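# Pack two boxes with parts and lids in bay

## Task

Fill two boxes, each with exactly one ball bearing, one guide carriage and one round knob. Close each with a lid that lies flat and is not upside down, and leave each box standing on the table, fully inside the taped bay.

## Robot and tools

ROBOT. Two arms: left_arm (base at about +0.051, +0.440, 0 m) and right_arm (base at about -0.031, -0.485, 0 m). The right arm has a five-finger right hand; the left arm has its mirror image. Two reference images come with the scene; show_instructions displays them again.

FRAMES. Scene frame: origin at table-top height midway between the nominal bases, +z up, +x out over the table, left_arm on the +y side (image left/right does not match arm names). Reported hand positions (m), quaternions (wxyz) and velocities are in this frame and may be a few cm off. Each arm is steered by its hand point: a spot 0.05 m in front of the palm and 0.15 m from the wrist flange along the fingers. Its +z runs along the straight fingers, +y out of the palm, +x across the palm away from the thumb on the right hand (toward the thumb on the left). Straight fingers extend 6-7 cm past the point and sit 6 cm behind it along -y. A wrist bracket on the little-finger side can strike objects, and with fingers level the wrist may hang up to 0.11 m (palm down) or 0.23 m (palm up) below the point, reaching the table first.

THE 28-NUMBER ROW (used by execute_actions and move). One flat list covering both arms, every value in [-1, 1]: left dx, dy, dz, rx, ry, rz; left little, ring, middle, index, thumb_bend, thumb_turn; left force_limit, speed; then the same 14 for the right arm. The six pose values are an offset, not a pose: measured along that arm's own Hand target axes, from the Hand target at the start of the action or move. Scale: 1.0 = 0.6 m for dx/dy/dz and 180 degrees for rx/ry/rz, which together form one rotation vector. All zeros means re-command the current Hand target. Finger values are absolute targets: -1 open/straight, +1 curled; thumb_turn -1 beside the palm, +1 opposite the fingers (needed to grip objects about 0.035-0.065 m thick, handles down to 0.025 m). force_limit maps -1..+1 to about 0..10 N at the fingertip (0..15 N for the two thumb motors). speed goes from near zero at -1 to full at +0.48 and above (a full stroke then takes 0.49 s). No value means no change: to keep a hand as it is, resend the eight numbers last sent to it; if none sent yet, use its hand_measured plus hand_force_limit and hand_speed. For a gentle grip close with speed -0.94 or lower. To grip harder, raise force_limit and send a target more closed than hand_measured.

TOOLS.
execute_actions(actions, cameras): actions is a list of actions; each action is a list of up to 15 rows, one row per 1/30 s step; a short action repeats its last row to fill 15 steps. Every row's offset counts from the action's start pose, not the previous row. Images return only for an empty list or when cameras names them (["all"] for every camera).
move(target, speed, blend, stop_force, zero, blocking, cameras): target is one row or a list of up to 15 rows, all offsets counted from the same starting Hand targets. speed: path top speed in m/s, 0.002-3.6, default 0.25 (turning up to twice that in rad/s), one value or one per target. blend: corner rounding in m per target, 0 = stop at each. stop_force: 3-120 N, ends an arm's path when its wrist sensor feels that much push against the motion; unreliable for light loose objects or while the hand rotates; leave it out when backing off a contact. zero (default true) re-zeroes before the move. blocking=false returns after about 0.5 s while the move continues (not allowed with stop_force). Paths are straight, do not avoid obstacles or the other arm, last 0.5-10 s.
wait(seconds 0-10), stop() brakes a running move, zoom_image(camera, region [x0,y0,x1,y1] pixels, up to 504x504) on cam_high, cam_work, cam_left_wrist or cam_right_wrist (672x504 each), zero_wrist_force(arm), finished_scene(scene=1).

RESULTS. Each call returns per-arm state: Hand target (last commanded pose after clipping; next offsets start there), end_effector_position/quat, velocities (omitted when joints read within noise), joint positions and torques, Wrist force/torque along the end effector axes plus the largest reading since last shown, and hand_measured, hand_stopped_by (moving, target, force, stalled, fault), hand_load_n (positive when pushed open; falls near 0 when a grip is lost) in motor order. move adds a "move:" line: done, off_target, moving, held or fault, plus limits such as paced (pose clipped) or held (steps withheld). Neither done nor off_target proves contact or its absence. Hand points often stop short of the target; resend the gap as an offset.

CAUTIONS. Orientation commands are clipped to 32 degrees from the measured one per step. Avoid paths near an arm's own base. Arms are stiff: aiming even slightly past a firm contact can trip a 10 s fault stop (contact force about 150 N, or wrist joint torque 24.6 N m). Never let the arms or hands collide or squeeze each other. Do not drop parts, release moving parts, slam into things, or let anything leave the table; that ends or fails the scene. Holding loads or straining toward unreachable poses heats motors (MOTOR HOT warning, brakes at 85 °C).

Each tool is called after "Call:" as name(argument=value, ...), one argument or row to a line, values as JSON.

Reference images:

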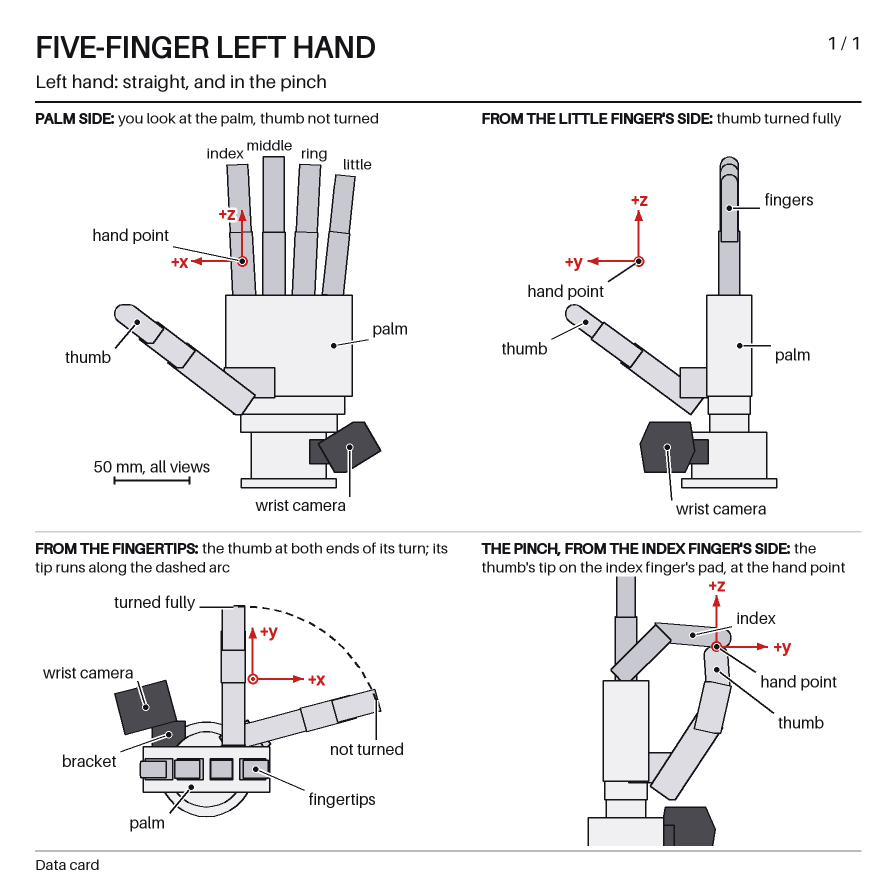

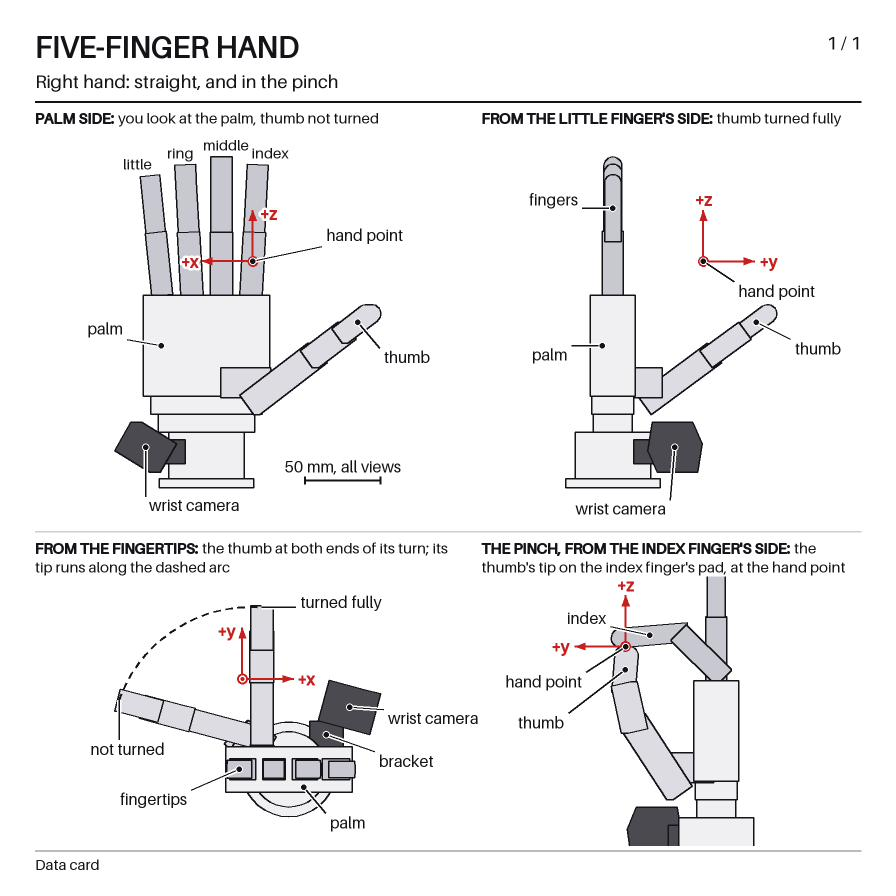

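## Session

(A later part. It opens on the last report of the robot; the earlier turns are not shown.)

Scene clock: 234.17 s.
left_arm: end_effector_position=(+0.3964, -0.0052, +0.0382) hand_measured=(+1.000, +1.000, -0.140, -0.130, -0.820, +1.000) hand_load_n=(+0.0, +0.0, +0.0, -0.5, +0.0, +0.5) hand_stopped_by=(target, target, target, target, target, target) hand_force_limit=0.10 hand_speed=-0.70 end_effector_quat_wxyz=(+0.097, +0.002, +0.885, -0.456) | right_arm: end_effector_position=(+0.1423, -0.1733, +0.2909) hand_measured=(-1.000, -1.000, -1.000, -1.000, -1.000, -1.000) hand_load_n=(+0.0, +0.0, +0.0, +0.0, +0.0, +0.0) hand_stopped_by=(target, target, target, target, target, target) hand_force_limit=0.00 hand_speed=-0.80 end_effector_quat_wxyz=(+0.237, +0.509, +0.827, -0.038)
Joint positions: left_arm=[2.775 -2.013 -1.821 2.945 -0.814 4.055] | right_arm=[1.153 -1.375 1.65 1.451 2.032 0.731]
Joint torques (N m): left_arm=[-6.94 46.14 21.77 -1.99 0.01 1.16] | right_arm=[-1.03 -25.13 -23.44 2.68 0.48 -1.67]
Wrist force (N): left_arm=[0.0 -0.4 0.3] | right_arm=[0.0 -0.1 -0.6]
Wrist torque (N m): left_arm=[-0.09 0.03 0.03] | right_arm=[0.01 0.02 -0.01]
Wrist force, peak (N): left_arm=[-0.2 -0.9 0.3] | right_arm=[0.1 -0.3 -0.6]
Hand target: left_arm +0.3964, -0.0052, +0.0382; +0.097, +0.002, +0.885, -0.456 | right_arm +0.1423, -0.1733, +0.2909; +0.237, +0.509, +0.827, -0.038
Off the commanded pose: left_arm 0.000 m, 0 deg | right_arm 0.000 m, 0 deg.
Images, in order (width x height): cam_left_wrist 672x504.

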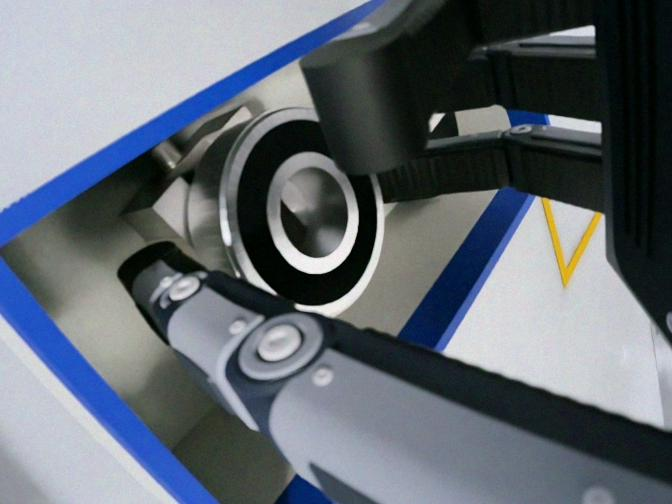

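Call:
move(
  target=[-0.0203,-0.0942,-0.066,0,0,0,1,1,-0.14,-0.13,-0.82,1,0.1,-0.7,0,0,0,0,0,0,-1,-1,-1,-1,-1,-1,0,-0.8],
  speed=0.05,
  cameras=["cam_left_wrist","cam_work"],
)

Call:
zoom_image(
  camera="cam_work",
  region=[290, 190, 390, 290],
)

Scene clock: 236.30 s.
left_arm: end_effector_position=(+0.3965, -0.0052, +0.1083) hand_measured=(+1.000, +1.000, -0.140, -0.130, -0.820, +1.000) hand_load_n=(+0.5, +0.0, +0.0, +0.0, +0.0, +0.0) hand_stopped_by=(target, target, target, target, target, target) hand_force_limit=0.10 hand_speed=-0.70 end_effector_quat_wxyz=(+0.097, +0.002, +0.885, -0.456) | right_arm: end_effector_position=(+0.1423, -0.1733, +0.2909) hand_measured=(-1.000, -1.000, -1.000, -1.000, -1.000, -1.000) hand_load_n=(+0.0, +0.0, +0.0, +0.0, +0.0, +0.0) hand_stopped_by=(target, target, target, target, target, target) hand_force_limit=0.00 hand_speed=-0.80 end_effector_quat_wxyz=(+0.237, +0.509, +0.827, -0.038)
Joint positions: left_arm=[2.775 -1.917 -1.748 2.776 -0.814 4.055] | right_arm=[1.153 -1.375 1.65 1.451 2.032 0.731]
Joint torques (N m): left_arm=[8.65 45.91 23.26 -2.47 2.28 1.53] | right_arm=[0.1 -24.13 -24.48 2.72 0.42 -1.61]
Wrist force (N): left_arm=[-0.1 -0.7 0.4] | right_arm=[0.3 0.0 -0.2]
Wrist torque (N m): left_arm=[-0.11 0.04 0.01] | right_arm=[0.01 -0.05 0.02]
Wrist force, peak (N): left_arm=[-0.4 -1.0 0.5] | right_arm=[0.0 -0.1 -0.6]
Hand target: left_arm +0.3965, -0.0052, +0.1083; +0.097, +0.002, +0.885, -0.456 | right_arm +0.1423, -0.1733, +0.2909; +0.237, +0.509, +0.827, -0.038
Off the commanded pose: left_arm 0.000 m, 0 deg | right_arm 0.000 m, 0 deg.
move: done
Images, in order (width x height): cam_work 672x504, cam_left_wrist 672x504.

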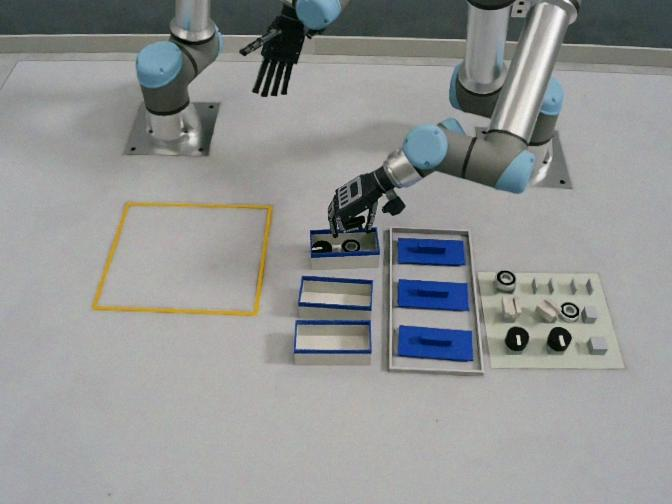

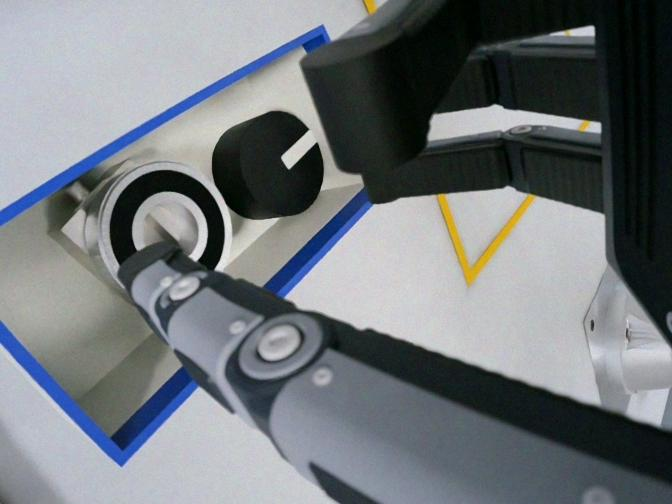

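Scaled by 5.040 from the camera's 672x504 image, which has a finer 960x720 frame.

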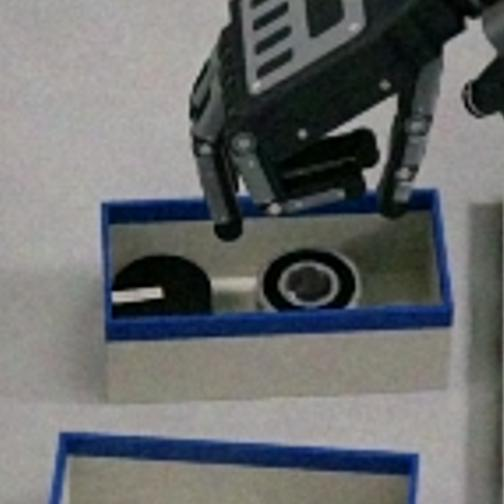

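Call:
move(
  target=[-0.0572,0.1367,-0.271,-0.0859,-0.3327,-0.3382,1,1,-0.1,-0.1,-0.85,1,0.1,0.2,0,0,0,0,0,0,-1,-1,-1,-1,-1,-1,0,-0.8],
  speed=0.25,
  cameras=["cam_left_wrist","cam_work"],
)

Call:
zoom_image(
  camera="cam_left_wrist",
  region=[0, 0, 504, 504],
)

Call:
zoom_image(
  camera="cam_work",
  region=[290, 200, 490, 360],
)

Scene clock: 243.53 s.
left_arm: end_effector_position=(+0.4102, +0.1769, +0.1399) hand_measured=(+1.000, +1.000, -0.100, -0.100, -0.850, +1.000) hand_load_n=(+0.0, +0.0, +0.0, +0.0, +0.0, +0.0) hand_stopped_by=(target, target, target, target, target, target) hand_force_limit=0.10 hand_speed=0.20 end_effector_quat_wxyz=(-0.270, +0.653, -0.654, +0.271) | right_arm: end_effector_position=(+0.1423, -0.1733, +0.2909) hand_measured=(-1.000, -1.000, -1.000, -1.000, -1.000, -1.000) hand_load_n=(+0.0, +0.0, +0.0, +0.0, +0.0, +0.0) hand_stopped_by=(target, target, target, target, target, target) hand_force_limit=0.00 hand_speed=-0.80 end_effector_quat_wxyz=(+0.237, +0.509, +0.827, -0.038)
Joint positions: left_arm=[2.782 -1.591 -1.971 2.741 -1.83 2.871] | right_arm=[1.153 -1.375 1.65 1.451 2.032 0.731]
Joint torques (N m): left_arm=[-7.28 6.85 25 -2.37 -1.41 -1.16] | right_arm=[-0.12 -24.46 -22.53 2.81 0.46 -1.78]
Wrist force (N): left_arm=[0.0 -0.7 0.3] | right_arm=[-0.2 -0.2 -0.5]
Wrist torque (N m): left_arm=[-0.11 0.04 0.05] | right_arm=[0.00 0.04 -0.01]
Wrist force, peak (N): left_arm=[0.0 -1.2 0.9] | right_arm=[-0.2 -0.2 -0.8]
Hand target: left_arm +0.4102, +0.1769, +0.1399; -0.270, +0.653, -0.654, +0.271 | right_arm +0.1423, -0.1733, +0.2909; +0.237, +0.509, +0.827, -0.038
Off the commanded pose: left_arm 0.000 m, 0 deg | right_arm 0.000 m, 0 deg.
move: done
Images, in order (width x height): cam_work 672x504, cam_left_wrist 672x504.

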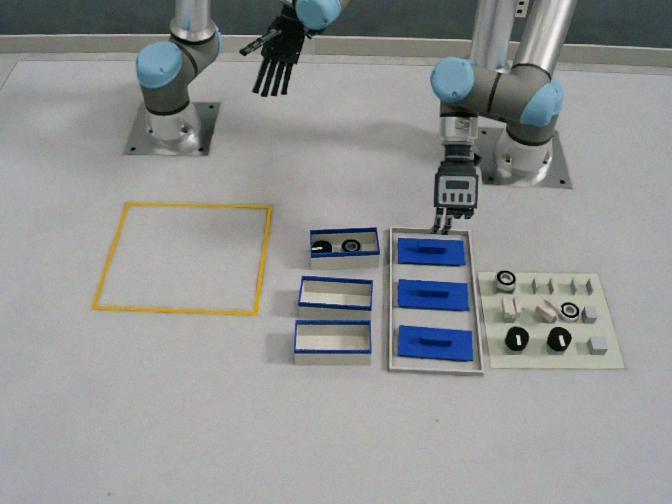

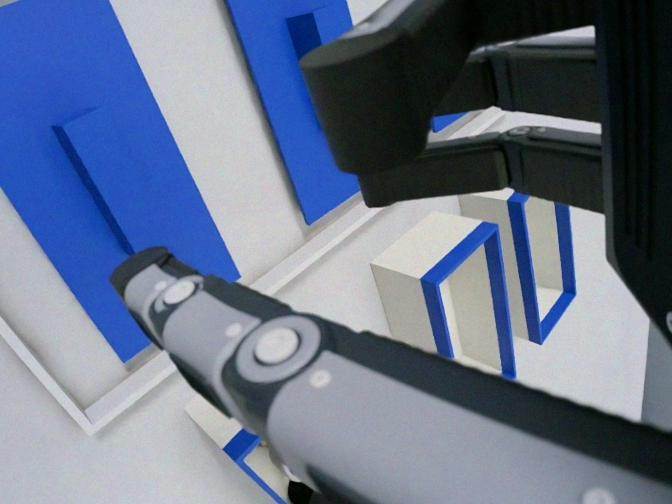

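Scaled by 1.000.

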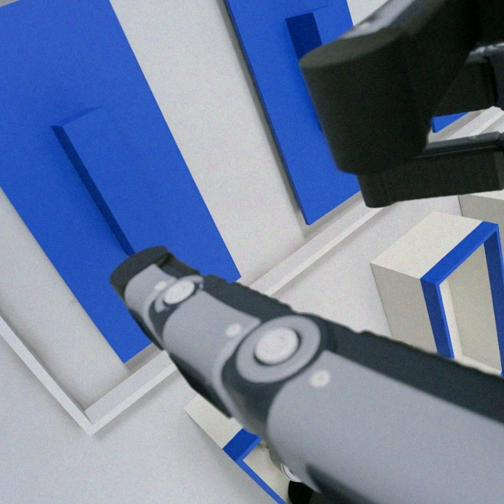

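Scaled by 2.520 from the camera's 672x504 image, which has a finer 960x720 frame.

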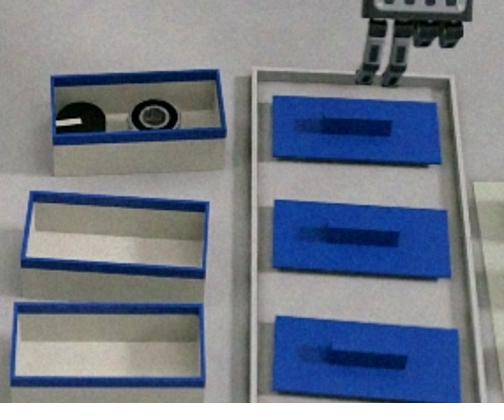

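Call:
move(
  target=[0.0023,0.0821,0.0593,0,0,0,1,1,0.1,0.1,-0.7,1,0.1,0.2,0,0,0,0,0,0,-1,-1,-1,-1,-1,-1,0,-0.8],
  speed=0.15,
  cameras=["cam_left_wrist","cam_work"],
)

Call:
zoom_image(
  camera="cam_work",
  region=[380, 190, 500, 290],
)

Scene clock: 247.20 s.
left_arm: end_effector_position=(+0.4005, +0.1755, +0.0800) hand_measured=(+1.000, +1.000, +0.100, +0.100, -0.700, +1.000) hand_load_n=(+0.0, +0.0, +0.0, +0.0, +0.0, +0.0) hand_stopped_by=(target, target, target, target, target, target) hand_force_limit=0.10 hand_speed=0.20 end_effector_quat_wxyz=(-0.270, +0.653, -0.654, +0.271) | right_arm: end_effector_position=(+0.1423, -0.1733, +0.2909) hand_measured=(-1.000, -1.000, -1.000, -1.000, -1.000, -1.000) hand_load_n=(+0.0, +0.0, +0.0, +0.0, +0.0, +0.0) hand_stopped_by=(target, target, target, target, target, target) hand_force_limit=0.00 hand_speed=-0.80 end_effector_quat_wxyz=(+0.237, +0.509, +0.827, -0.038)
Joint positions: left_arm=[2.765 -1.654 -2.08 2.909 -1.842 2.858] | right_arm=[1.153 -1.375 1.65 1.451 2.032 0.731]
Joint torques (N m): left_arm=[-7.16 8.74 6.27 0.56 -1.58 -1.33] | right_arm=[0.28 -24.85 -23.38 2.51 0.43 -1.64]
Wrist force (N): left_arm=[-0.1 -0.7 0.5] | right_arm=[-0.1 -0.2 -0.3]
Wrist torque (N m): left_arm=[-0.11 0.05 0.03] | right_arm=[-0.02 0.01 -0.01]
Wrist force, peak (N): left_arm=[-0.3 -1.8 -0.3] | right_arm=[-0.1 -0.3 -0.6]
Hand target: left_arm +0.4005, +0.1755, +0.0799; -0.270, +0.653, -0.654, +0.271 | right_arm +0.1423, -0.1733, +0.2909; +0.237, +0.509, +0.827, -0.038
Off the commanded pose: left_arm 0.000 m, 0 deg | right_arm 0.000 m, 0 deg.
move: done
Images, in order (width x height): cam_work 672x504, cam_left_wrist 672x504.

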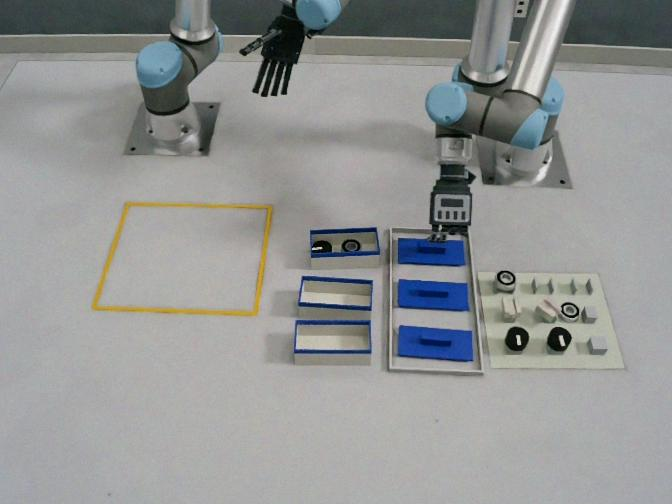

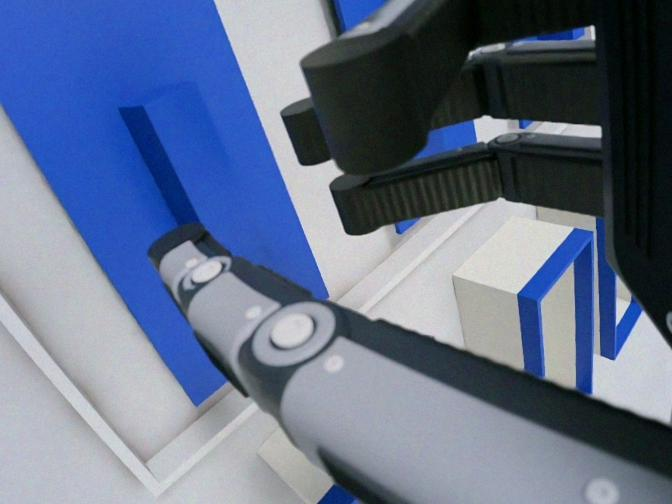

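Scaled by 4.200 from the camera's 672x504 image, which has a finer 960x720 frame.

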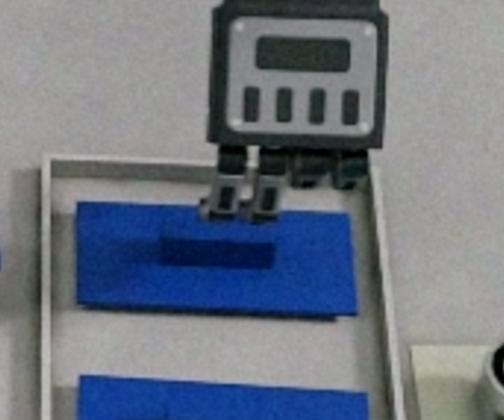

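Call:
zoom_image(
  camera="cam_work",
  region=[410, 215, 470, 275],
)

Scaled by 8.400 from the camera's 672x504 image, which has a finer 960x720 frame.

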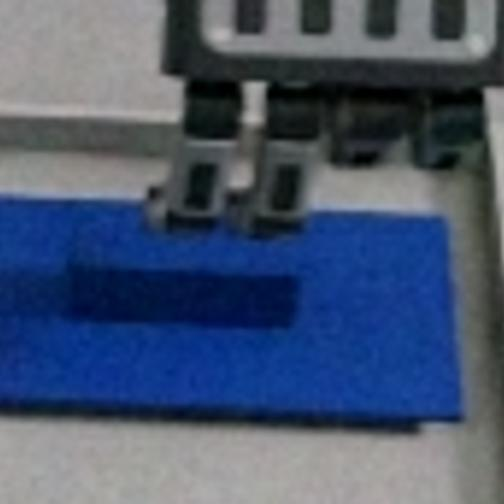

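Call:
move(
  target=[
    [0.0083,0.0354,0.0354,0,0,0,1,1,0.1,0.1,-0.7,1,0.1,0.2,0,0,0,0,0,0,-1,-1,-1,-1,-1,-1,0,-0.8],
    [0.0083,0.0684,0.0684,0,0,0,1,1,0.1,0.1,-0.7,1,0.1,0.2,0,0,0,0,0,0,-1,-1,-1,-1,-1,-1,0,-0.8],
  ],
  speed=[0.06,0.015],
  stop_force=4,
  cameras=["cam_left_wrist","cam_work"],
)

Call:
zoom_image(
  camera="cam_work",
  region=[410, 215, 470, 275],
)

Scene clock: 254.07 s.
left_arm: end_effector_position=(+0.4004, +0.1705, +0.0310) hand_measured=(+1.000, +1.000, +0.100, +0.100, -0.700, +1.000) hand_load_n=(+0.0, +0.5, -1.0, +0.0, +0.5, +0.0) hand_stopped_by=(target, target, target, target, target, target) hand_force_limit=0.10 hand_speed=0.20 end_effector_quat_wxyz=(-0.270, +0.653, -0.654, +0.271) | right_arm: end_effector_position=(+0.1423, -0.1733, +0.2909) hand_measured=(-1.000, -1.000, -1.000, -1.000, -1.000, -1.000) hand_load_n=(+0.0, +0.5, +0.0, +0.0, -0.5, -0.5) hand_stopped_by=(target, target, target, target, target, target) hand_force_limit=0.00 hand_speed=-0.80 end_effector_quat_wxyz=(+0.237, +0.509, +0.827, -0.038)
Joint positions: left_arm=[2.749 -1.746 -2.131 3.049 -1.853 2.846] | right_arm=[1.153 -1.375 1.65 1.451 2.032 0.731]
Joint torques (N m): left_arm=[-6.9 33.86 20.23 -2.15 1.36 -0.36] | right_arm=[-0.52 -25.91 -24.47 2.38 0.41 -1.68]
Wrist force (N): left_arm=[-0.4 -4.0 -1.1] | right_arm=[0.1 -0.3 -0.4]
Wrist torque (N m): left_arm=[-0.15 0.08 0.09] | right_arm=[-0.03 -0.02 0.00]
Wrist force, peak (N): left_arm=[-0.1 -13.6 -5.9] | right_arm=[-0.3 -0.3 -0.6]
Hand target: left_arm +0.4004, +0.1705, +0.0310; -0.270, +0.653, -0.654, +0.271 (not the last commanded pose) | right_arm +0.1423, -0.1733, +0.2909; +0.237, +0.509, +0.827, -0.038
Off the commanded pose: left_arm 0.009 m, 0 deg | right_arm 0.000 m, 0 deg.
move: contact (left_arm); path passed 1 of 2 targets
Images, in order (width x height): cam_work 672x504, cam_left_wrist 672x504.

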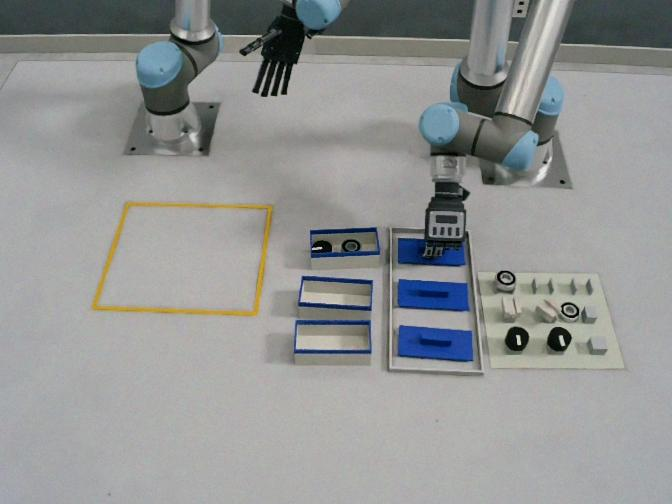

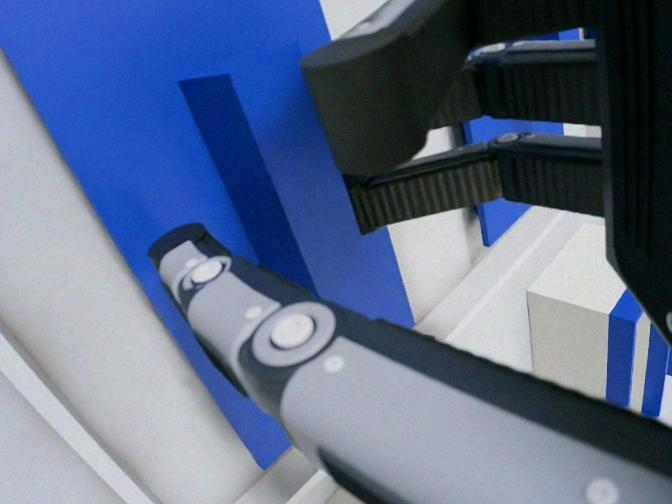

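Scaled by 8.400 from the camera's 672x504 image, which has a finer 960x720 frame.

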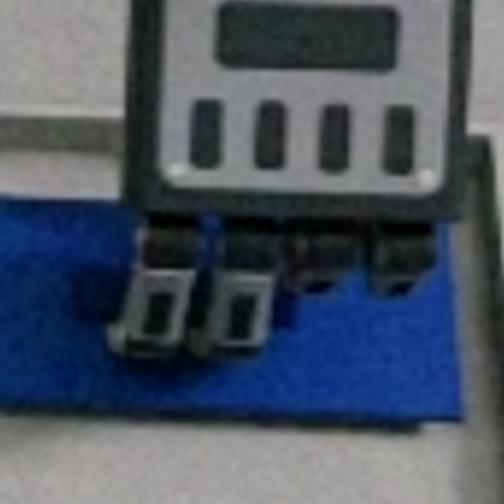

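Call:
move(
  target=[0,-0.003,-0.003,0,0,0,1,1,0.1,0.1,-0.7,1,0.1,0.2,0,0,0,0,0,0,-1,-1,-1,-1,-1,-1,0,-0.8],
  speed=0.05,
  cameras=[],
)

Call:
execute_actions(
  actions=[
    [[0,0,0,0,0,0,1,1,0.7,0.7,0.2,1,0.1,-0.85,0,0,0,0,0,0,-1,-1,-1,-1,-1,-1,0,-0.8]],
  ],
  cameras=["cam_left_wrist","cam_work"],
)

Call:
zoom_image(
  camera="cam_work",
  region=[410, 215, 470, 275],
)

Scene clock: 255.37 s.
left_arm: end_effector_position=(+0.4004, +0.1705, +0.0335) hand_measured=(+1.000, +1.000, +0.100, +0.100, -0.700, +1.000) hand_load_n=(+0.0, +0.0, +0.0, +0.0, +0.0, +0.0) hand_stopped_by=(target, target, target, target, target, target) hand_force_limit=0.10 hand_speed=0.20 end_effector_quat_wxyz=(-0.270, +0.653, -0.654, +0.271) | right_arm: end_effector_position=(+0.1423, -0.1733, +0.2909) hand_measured=(-1.000, -1.000, -1.000, -1.000, -1.000, -1.000) hand_load_n=(+0.0, +0.0, +0.0, +0.0, +0.0, +0.0) hand_stopped_by=(target, target, target, target, target, target) hand_force_limit=0.00 hand_speed=-0.80 end_effector_quat_wxyz=(+0.237, +0.509, +0.827, -0.038)
Joint positions: left_arm=[2.749 -1.741 -2.128 3.041 -1.853 2.846] | right_arm=[1.153 -1.375 1.65 1.451 2.032 0.731]
Joint torques (N m): left_arm=[-4.69 35.51 22.4 -2.12 0.84 1.31] | right_arm=[-1.21 -25.47 -22.5 2.62 0.38 -1.81]
Wrist force (N): left_arm=[-0.2 -0.9 0.3] | right_arm=[-0.1 -0.3 -0.3]
Wrist torque (N m): left_arm=[-0.12 0.06 0.04] | right_arm=[-0.03 0.01 -0.01]
Wrist force, peak (N): left_arm=[0.1 -4.3 -0.9] | right_arm=[-0.1 -0.3 -0.5]
Hand target: left_arm +0.4004, +0.1705, +0.0336; -0.270, +0.653, -0.654, +0.271 | right_arm +0.1423, -0.1733, +0.2909; +0.237, +0.509, +0.827, -0.038
Off the commanded pose: left_arm 0.000 m, 0 deg | right_arm 0.000 m, 0 deg.
move: done
No camera images: "cameras" was empty.

Scene clock: 256.30 s.
left_arm: end_effector_position=(+0.4004, +0.1705, +0.0336) hand_measured=(+1.000, +1.000, +0.292, +0.376, -0.606, +1.000) hand_load_n=(+0.0, +0.0, +6.0, +5.0, +12.0, -0.5) hand_stopped_by=(target, target, force, force, force, target) hand_force_limit=0.10 hand_speed=-0.85 end_effector_quat_wxyz=(-0.270, +0.653, -0.654, +0.271) | right_arm: end_effector_position=(+0.1423, -0.1733, +0.2909) hand_measured=(-1.000, -1.000, -1.000, -1.000, -1.000, -1.000) hand_load_n=(+0.0, +0.5, +0.0, +0.0, +0.0, +0.0) hand_stopped_by=(target, target, target, target, target, target) hand_force_limit=0.00 hand_speed=-0.80 end_effector_quat_wxyz=(+0.237, +0.509, +0.827, -0.038)
Joint positions: left_arm=[2.749 -1.741 -2.128 3.041 -1.853 2.846] | right_arm=[1.153 -1.375 1.65 1.451 2.032 0.731]
Joint torques (N m): left_arm=[-1.22 34.42 20.7 -1.88 0.03 1.36] | right_arm=[-0.98 -24.87 -23.49 2.57 0.54 -1.86]
Wrist force (N): left_arm=[0.1 -2.1 -0.3] | right_arm=[-0.3 -0.1 -0.4]
Wrist torque (N m): left_arm=[-0.25 0.06 0.02] | right_arm=[0.00 0.05 -0.02]
Wrist force, peak (N): left_arm=[0.1 -2.5 -1.1] | right_arm=[-0.2 -0.3 -0.7]
Hand target: left_arm +0.4004, +0.1705, +0.0336; -0.270, +0.653, -0.654, +0.271 | right_arm +0.1423, -0.1733, +0.2909; +0.237, +0.509, +0.827, -0.038
Off the commanded pose: left_arm 0.000 m, 0 deg | right_arm 0.000 m, 0 deg.
Images, in order (width x height): cam_work 672x504, cam_left_wrist 672x504.

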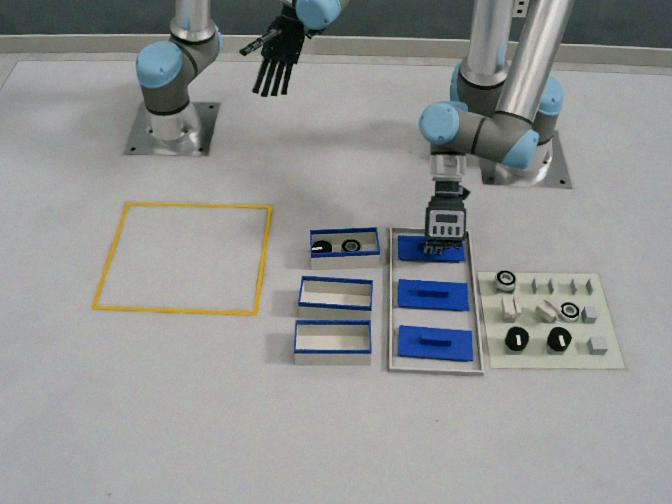

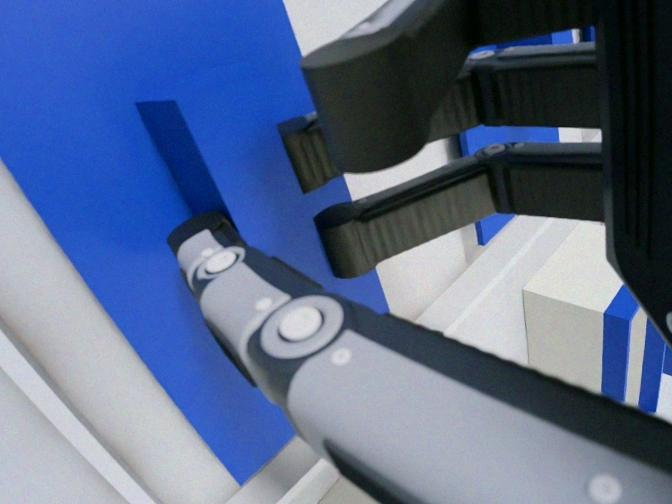

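Scaled by 8.400 from the camera's 672x504 image, which has a finer 960x720 frame.

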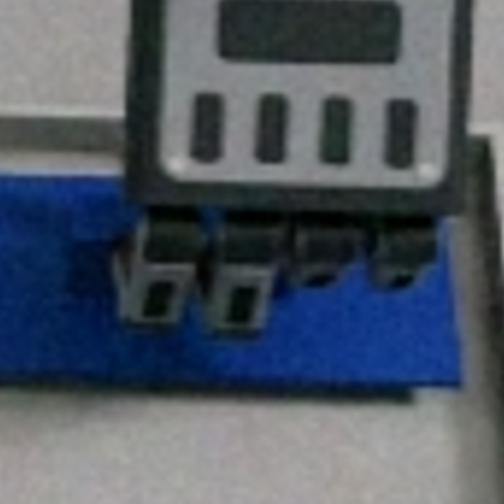

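Call:
execute_actions(
  actions=[
    [[0,0,0,0,0,0,1,1,0.2,0.24,-0.68,1,0.1,0.0,0,0,0,0,0,0,-1,-1,-1,-1,-1,-1,0,-0.8]],
  ],
  cameras=[],
)

Call:
move(
  target=[0,0.0088,0.0088,0,0,0,1,1,0.2,0.24,-0.68,1,0.1,0.0,0,0,0,0,0,0,-1,-1,-1,-1,-1,-1,0,-0.8],
  speed=0.015,
  stop_force=4,
  cameras=[],
)

Call:
execute_actions(
  actions=[
    [[0,0,0,0,0,0,1,1,0.8,0.8,0.2,1,0.2,-0.85,0,0,0,0,0,0,-1,-1,-1,-1,-1,-1,0,-0.8]],
  ],
  cameras=["cam_left_wrist","cam_work"],
)

Scene clock: 257.97 s.
left_arm: end_effector_position=(+0.4004, +0.1705, +0.0336) hand_measured=(+1.000, +1.000, +0.200, +0.240, -0.680, +1.000) hand_load_n=(+0.0, +0.0, +0.0, +0.0, +0.0, +0.0) hand_stopped_by=(target, target, target, target, target, target) hand_force_limit=0.10 hand_speed=0.00 end_effector_quat_wxyz=(-0.270, +0.653, -0.654, +0.271) | right_arm: end_effector_position=(+0.1423, -0.1733, +0.2909) hand_measured=(-1.000, -1.000, -1.000, -1.000, -1.000, -1.000) hand_load_n=(+0.0, +0.0, +0.0, +0.5, +0.0, +0.0) hand_stopped_by=(target, target, target, target, target, target) hand_force_limit=0.00 hand_speed=-0.80 end_effector_quat_wxyz=(+0.237, +0.509, +0.827, -0.038)
Joint positions: left_arm=[2.749 -1.741 -2.128 3.041 -1.853 2.846] | right_arm=[1.153 -1.375 1.65 1.451 2.032 0.731]
Joint torques (N m): left_arm=[3.38 29.66 14.66 -0.59 -0.87 1.38] | right_arm=[-1.94 -25.03 -24.34 2.27 0.21 -1.73]
Wrist force (N): left_arm=[0.0 -0.5 0.4] | right_arm=[-0.1 -0.2 -0.5]
Wrist torque (N m): left_arm=[-0.08 0.03 0.05] | right_arm=[-0.01 0.03 -0.01]
Wrist force, peak (N): left_arm=[0.5 -2.4 -1.2] | right_arm=[-0.2 -0.2 -0.6]
Hand target: left_arm +0.4004, +0.1705, +0.0336; -0.270, +0.653, -0.654, +0.271 | right_arm +0.1423, -0.1733, +0.2909; +0.237, +0.509, +0.827, -0.038
Off the commanded pose: left_arm 0.000 m, 0 deg | right_arm 0.000 m, 0 deg.
No camera images: "cameras" was empty.

Scene clock: 259.67 s.
left_arm: end_effector_position=(+0.4004, +0.1705, +0.0268) hand_measured=(+1.000, +1.000, +0.200, +0.240, -0.680, +1.000) hand_load_n=(+0.0, +0.0, -2.0, +0.5, +0.0, +0.0) hand_stopped_by=(target, target, target, target, target, target) hand_force_limit=0.10 hand_speed=0.00 end_effector_quat_wxyz=(-0.270, +0.653, -0.654, +0.271) | right_arm: end_effector_position=(+0.1423, -0.1733, +0.2909) hand_measured=(-1.000, -1.000, -1.000, -1.000, -1.000, -1.000) hand_load_n=(+0.0, +0.0, +0.0, +0.0, +0.0, +0.0) hand_stopped_by=(target, target, target, target, target, target) hand_force_limit=0.00 hand_speed=-0.80 end_effector_quat_wxyz=(+0.237, +0.509, +0.827, -0.038)
Joint positions: left_arm=[2.749 -1.754 -2.136 3.061 -1.853 2.846] | right_arm=[1.153 -1.375 1.65 1.451 2.032 0.731]
Joint torques (N m): left_arm=[-0.56 33.4 18.38 -2.55 -0.27 0.1] | right_arm=[-0.94 -25.21 -23.65 2.69 0.1 -1.59]
Wrist force (N): left_arm=[0.1 -6.1 -1.8] | right_arm=[0.1 -0.1 -0.4]
Wrist torque (N m): left_arm=[-0.25 0.01 0.16] | right_arm=[0.00 -0.01 0.00]
Wrist force, peak (N): left_arm=[0.1 -10.0 -3.1] | right_arm=[-0.1 0.0 -0.7]
Hand target: left_arm +0.4004, +0.1705, +0.0268; -0.270, +0.653, -0.654, +0.271 (not the last commanded pose) | right_arm +0.1423, -0.1733, +0.2909; +0.237, +0.509, +0.827, -0.038
Off the commanded pose: left_arm 0.001 m, 0 deg | right_arm 0.000 m, 0 deg.
move: contact (left_arm)
No camera images: "cameras" was empty.

Scene clock: 260.37 s.
left_arm: end_effector_position=(+0.4004, +0.1705, +0.0268) hand_measured=(+1.000, +1.000, +0.308, +0.404, -0.622, +1.000) hand_load_n=(+0.0, +0.0, +3.0, +8.5, +14.5, -1.0) hand_stopped_by=(target, target, force, force, force, target) hand_force_limit=0.20 hand_speed=-0.85 end_effector_quat_wxyz=(-0.270, +0.653, -0.654, +0.271) | right_arm: end_effector_position=(+0.1423, -0.1733, +0.2909) hand_measured=(-1.000, -1.000, -1.000, -1.000, -1.000, -1.000) hand_load_n=(+0.0, +0.0, +0.0, +0.0, +0.0, +0.0) hand_stopped_by=(target, target, target, target, target, target) hand_force_limit=0.00 hand_speed=-0.80 end_effector_quat_wxyz=(+0.237, +0.509, +0.827, -0.038)
Joint positions: left_arm=[2.749 -1.754 -2.136 3.061 -1.853 2.846] | right_arm=[1.153 -1.375 1.65 1.451 2.032 0.731]
Joint torques (N m): left_arm=[-2.92 34.54 19.5 -0.25 0.46 -0.38] | right_arm=[-1 -25.43 -21.97 2.5 0.5 -1.45]
Wrist force (N): left_arm=[0.5 -2.9 -1.6] | right_arm=[-0.1 -0.3 -0.4]
Wrist torque (N m): left_arm=[-0.29 -0.03 0.06] | right_arm=[-0.03 0.03 -0.02]
Wrist force, peak (N): left_arm=[0.1 -6.2 -1.5] | right_arm=[-0.3 0.0 -0.5]
Hand target: left_arm +0.4004, +0.1705, +0.0268; -0.270, +0.653, -0.654, +0.271 | right_arm +0.1423, -0.1733, +0.2909; +0.237, +0.509, +0.827, -0.038
Off the commanded pose: left_arm 0.000 m, 0 deg | right_arm 0.000 m, 0 deg.
Images, in order (width x height): cam_work 672x504, cam_left_wrist 672x504.

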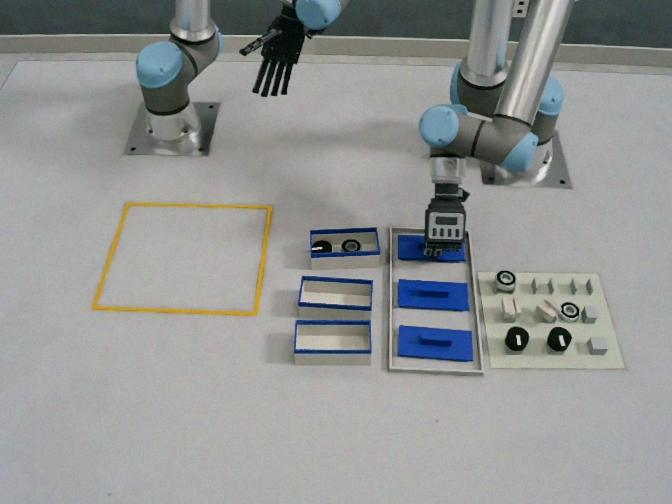

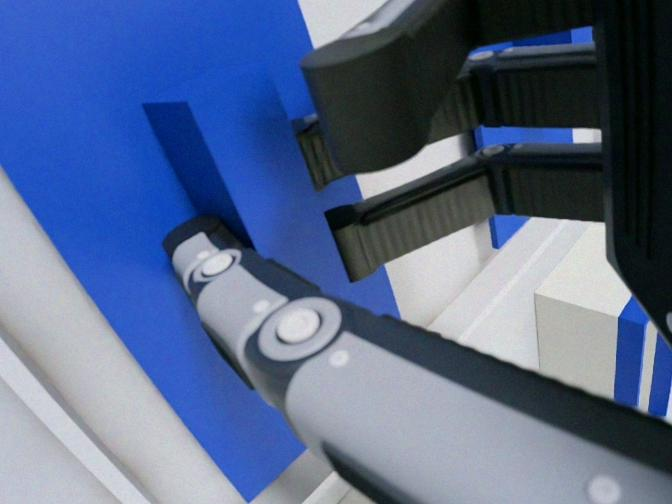

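Call:
move(
  target=[0,-0.0825,-0.0825,0,0,0,1,1,0.8,0.8,0.2,1,0.2,-0.85,0,0,0,0,0,0,-1,-1,-1,-1,-1,-1,0,-0.8],
  speed=0.05,
  cameras=["cam_left_wrist","cam_work"],
)

Call:
zoom_image(
  camera="cam_work",
  region=[380, 160, 500, 280],
)

Scene clock: 262.63 s.
left_arm: end_effector_position=(+0.4004, +0.1705, +0.0968) hand_measured=(+1.000, +1.000, +0.308, +0.404, -0.622, +1.000) hand_load_n=(+0.0, +0.0, +2.5, +4.5, +15.5, -0.5) hand_stopped_by=(target, target, force, force, force, target) hand_force_limit=0.20 hand_speed=-0.85 end_effector_quat_wxyz=(-0.270, +0.653, -0.654, +0.271) | right_arm: end_effector_position=(+0.1423, -0.1733, +0.2909) hand_measured=(-1.000, -1.000, -1.000, -1.000, -1.000, -1.000) hand_load_n=(+0.0, +0.0, +0.0, +0.0, +0.0, +0.0) hand_stopped_by=(target, target, target, target, target, target) hand_force_limit=0.00 hand_speed=-0.80 end_effector_quat_wxyz=(+0.237, +0.509, +0.827, -0.038)
Joint positions: left_arm=[2.749 -1.639 -2.046 2.857 -1.853 2.846] | right_arm=[1.153 -1.375 1.65 1.451 2.032 0.731]
Joint torques (N m): left_arm=[7.48 33.29 23.73 -2.21 1.18 1.08] | right_arm=[-0.85 -24.43 -24.03 2.63 0.52 -1.67]
Wrist force (N): left_arm=[-0.1 -0.2 0.5] | right_arm=[0.1 0.0 -0.3]
Wrist torque (N m): left_arm=[-0.06 0.05 0.01] | right_arm=[0.02 -0.01 0.01]
Wrist force, peak (N): left_arm=[0.4 -3.5 -1.7] | right_arm=[0.1 -0.2 -0.7]
Hand target: left_arm +0.4005, +0.1705, +0.0968; -0.270, +0.653, -0.654, +0.271 | right_arm +0.1423, -0.1733, +0.2909; +0.237, +0.509, +0.827, -0.038
Off the commanded pose: left_arm 0.000 m, 0 deg | right_arm 0.000 m, 0 deg.
move: done
Images, in order (width x height): cam_work 672x504, cam_left_wrist 672x504.

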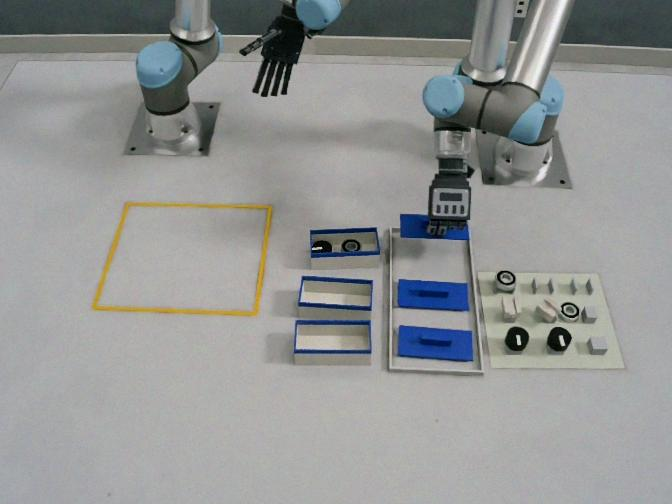

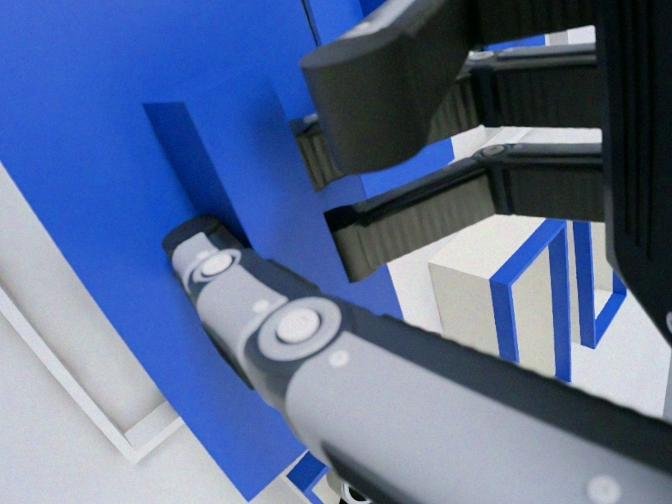

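Scaled by 4.200 from the camera's 672x504 image, which has a finer 960x720 frame.

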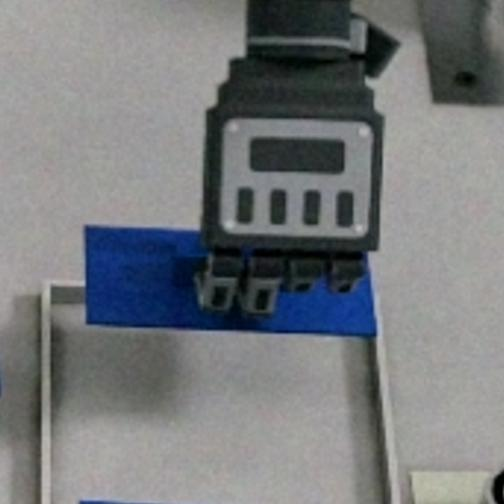

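Call:
zoom_image(
  camera="cam_work",
  region=[300, 215, 390, 275],
)

Scaled by 5.600 from the camera's 672x504 image, which has a finer 960x720 frame.

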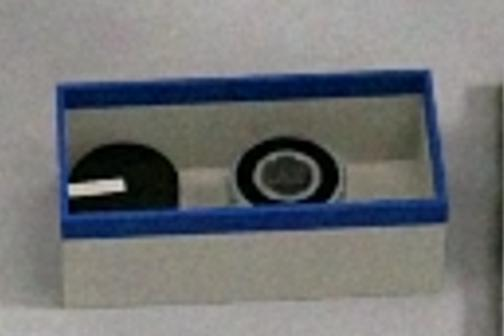

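Call:
move(
  target=[0.3228,-0.0586,0.0039,0,-0.0245,-0.0245,1,1,0.8,0.8,0.2,1,0.2,-0.85,0,0,0,0,0,0,-1,-1,-1,-1,-1,-1,0,-0.8],
  speed=0.12,
  cameras=["cam_left_wrist","cam_work","cam_high"],
)

Call:
zoom_image(
  camera="cam_work",
  region=[290, 190, 400, 290],
)

Scene clock: 269.30 s.
left_arm: end_effector_position=(+0.4267, -0.0231, +0.1202) hand_measured=(+1.000, +1.000, +0.308, +0.404, -0.622, +1.000) hand_load_n=(+0.0, +0.0, +2.5, +4.5, +15.0, -0.5) hand_stopped_by=(target, target, force, force, force, target) hand_force_limit=0.20 hand_speed=-0.85 end_effector_quat_wxyz=(-0.284, +0.688, -0.617, +0.256) | right_arm: end_effector_position=(+0.1423, -0.1733, +0.2909) hand_measured=(-1.000, -1.000, -1.000, -1.000, -1.000, -1.000) hand_load_n=(+0.0, +0.0, +0.0, +0.0, +0.0, +0.0) hand_stopped_by=(target, target, target, target, target, target) hand_force_limit=0.00 hand_speed=-0.80 end_effector_quat_wxyz=(+0.237, +0.509, +0.827, -0.038)
Joint positions: left_arm=[2.343 -2.082 -1.43 2.485 -2.168 2.392] | right_arm=[1.153 -1.375 1.65 1.451 2.032 0.731]
Joint torques (N m): left_arm=[-7.6 30.07 23.92 -2.66 -1.92 -1.15] | right_arm=[-0.2 -25.27 -22.25 2.4 0.24 -1.93]
Wrist force (N): left_arm=[0.1 -0.1 0.7] | right_arm=[0.1 -0.1 -0.3]
Wrist torque (N m): left_arm=[-0.06 0.02 0.04] | right_arm=[0.00 -0.01 0.01]
Wrist force, peak (N): left_arm=[-1.2 0.1 1.0] | right_arm=[-0.2 0.1 -0.6]
Hand target: left_arm +0.4267, -0.0232, +0.1202; -0.284, +0.688, -0.617, +0.256 | right_arm +0.1423, -0.1733, +0.2909; +0.237, +0.509, +0.827, -0.038
Off the commanded pose: left_arm 0.000 m, 0 deg | right_arm 0.000 m, 0 deg.
move: done
Images, in order (width x height): cam_high 672x504, cam_work 672x504, cam_left_wrist 672x504.

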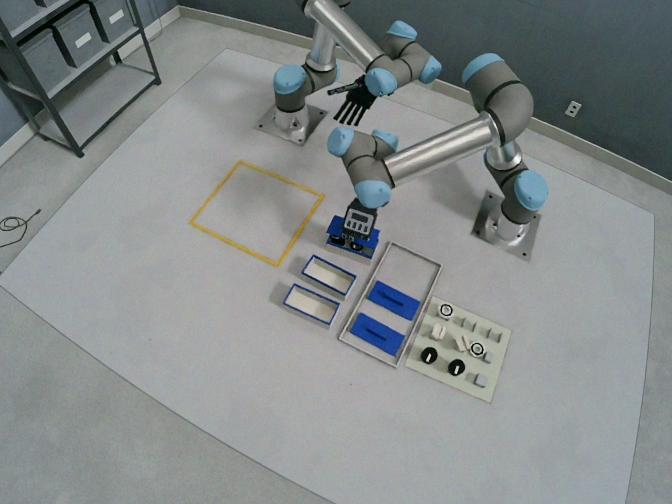

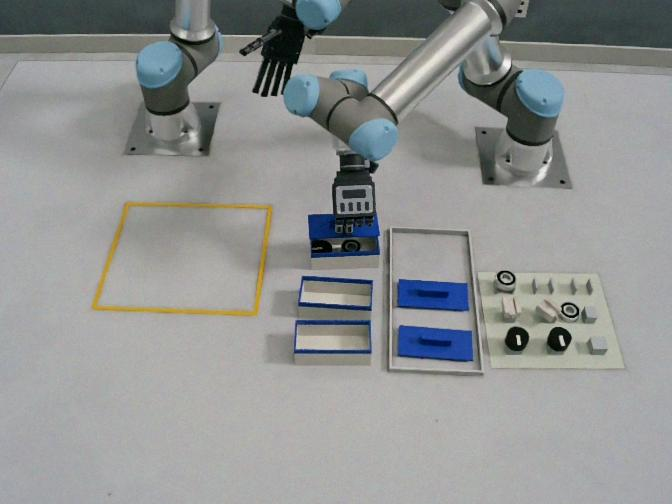

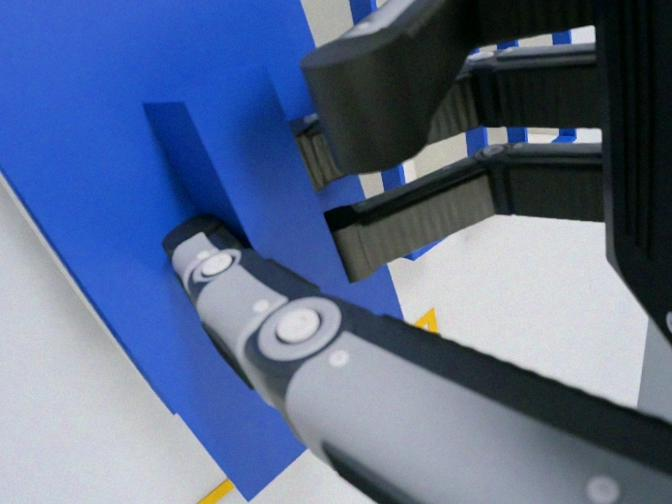

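Scaled by 4.582 from the camera's 672x504 image, which has a finer 960x720 frame.

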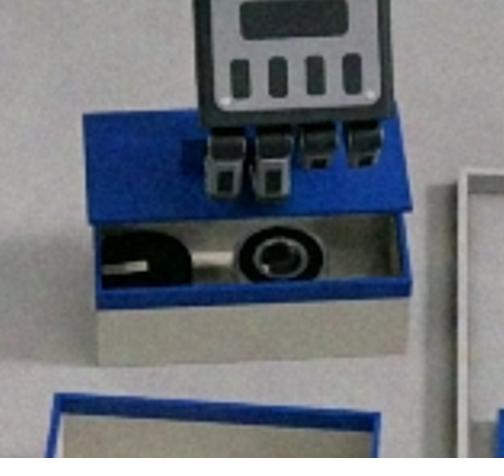

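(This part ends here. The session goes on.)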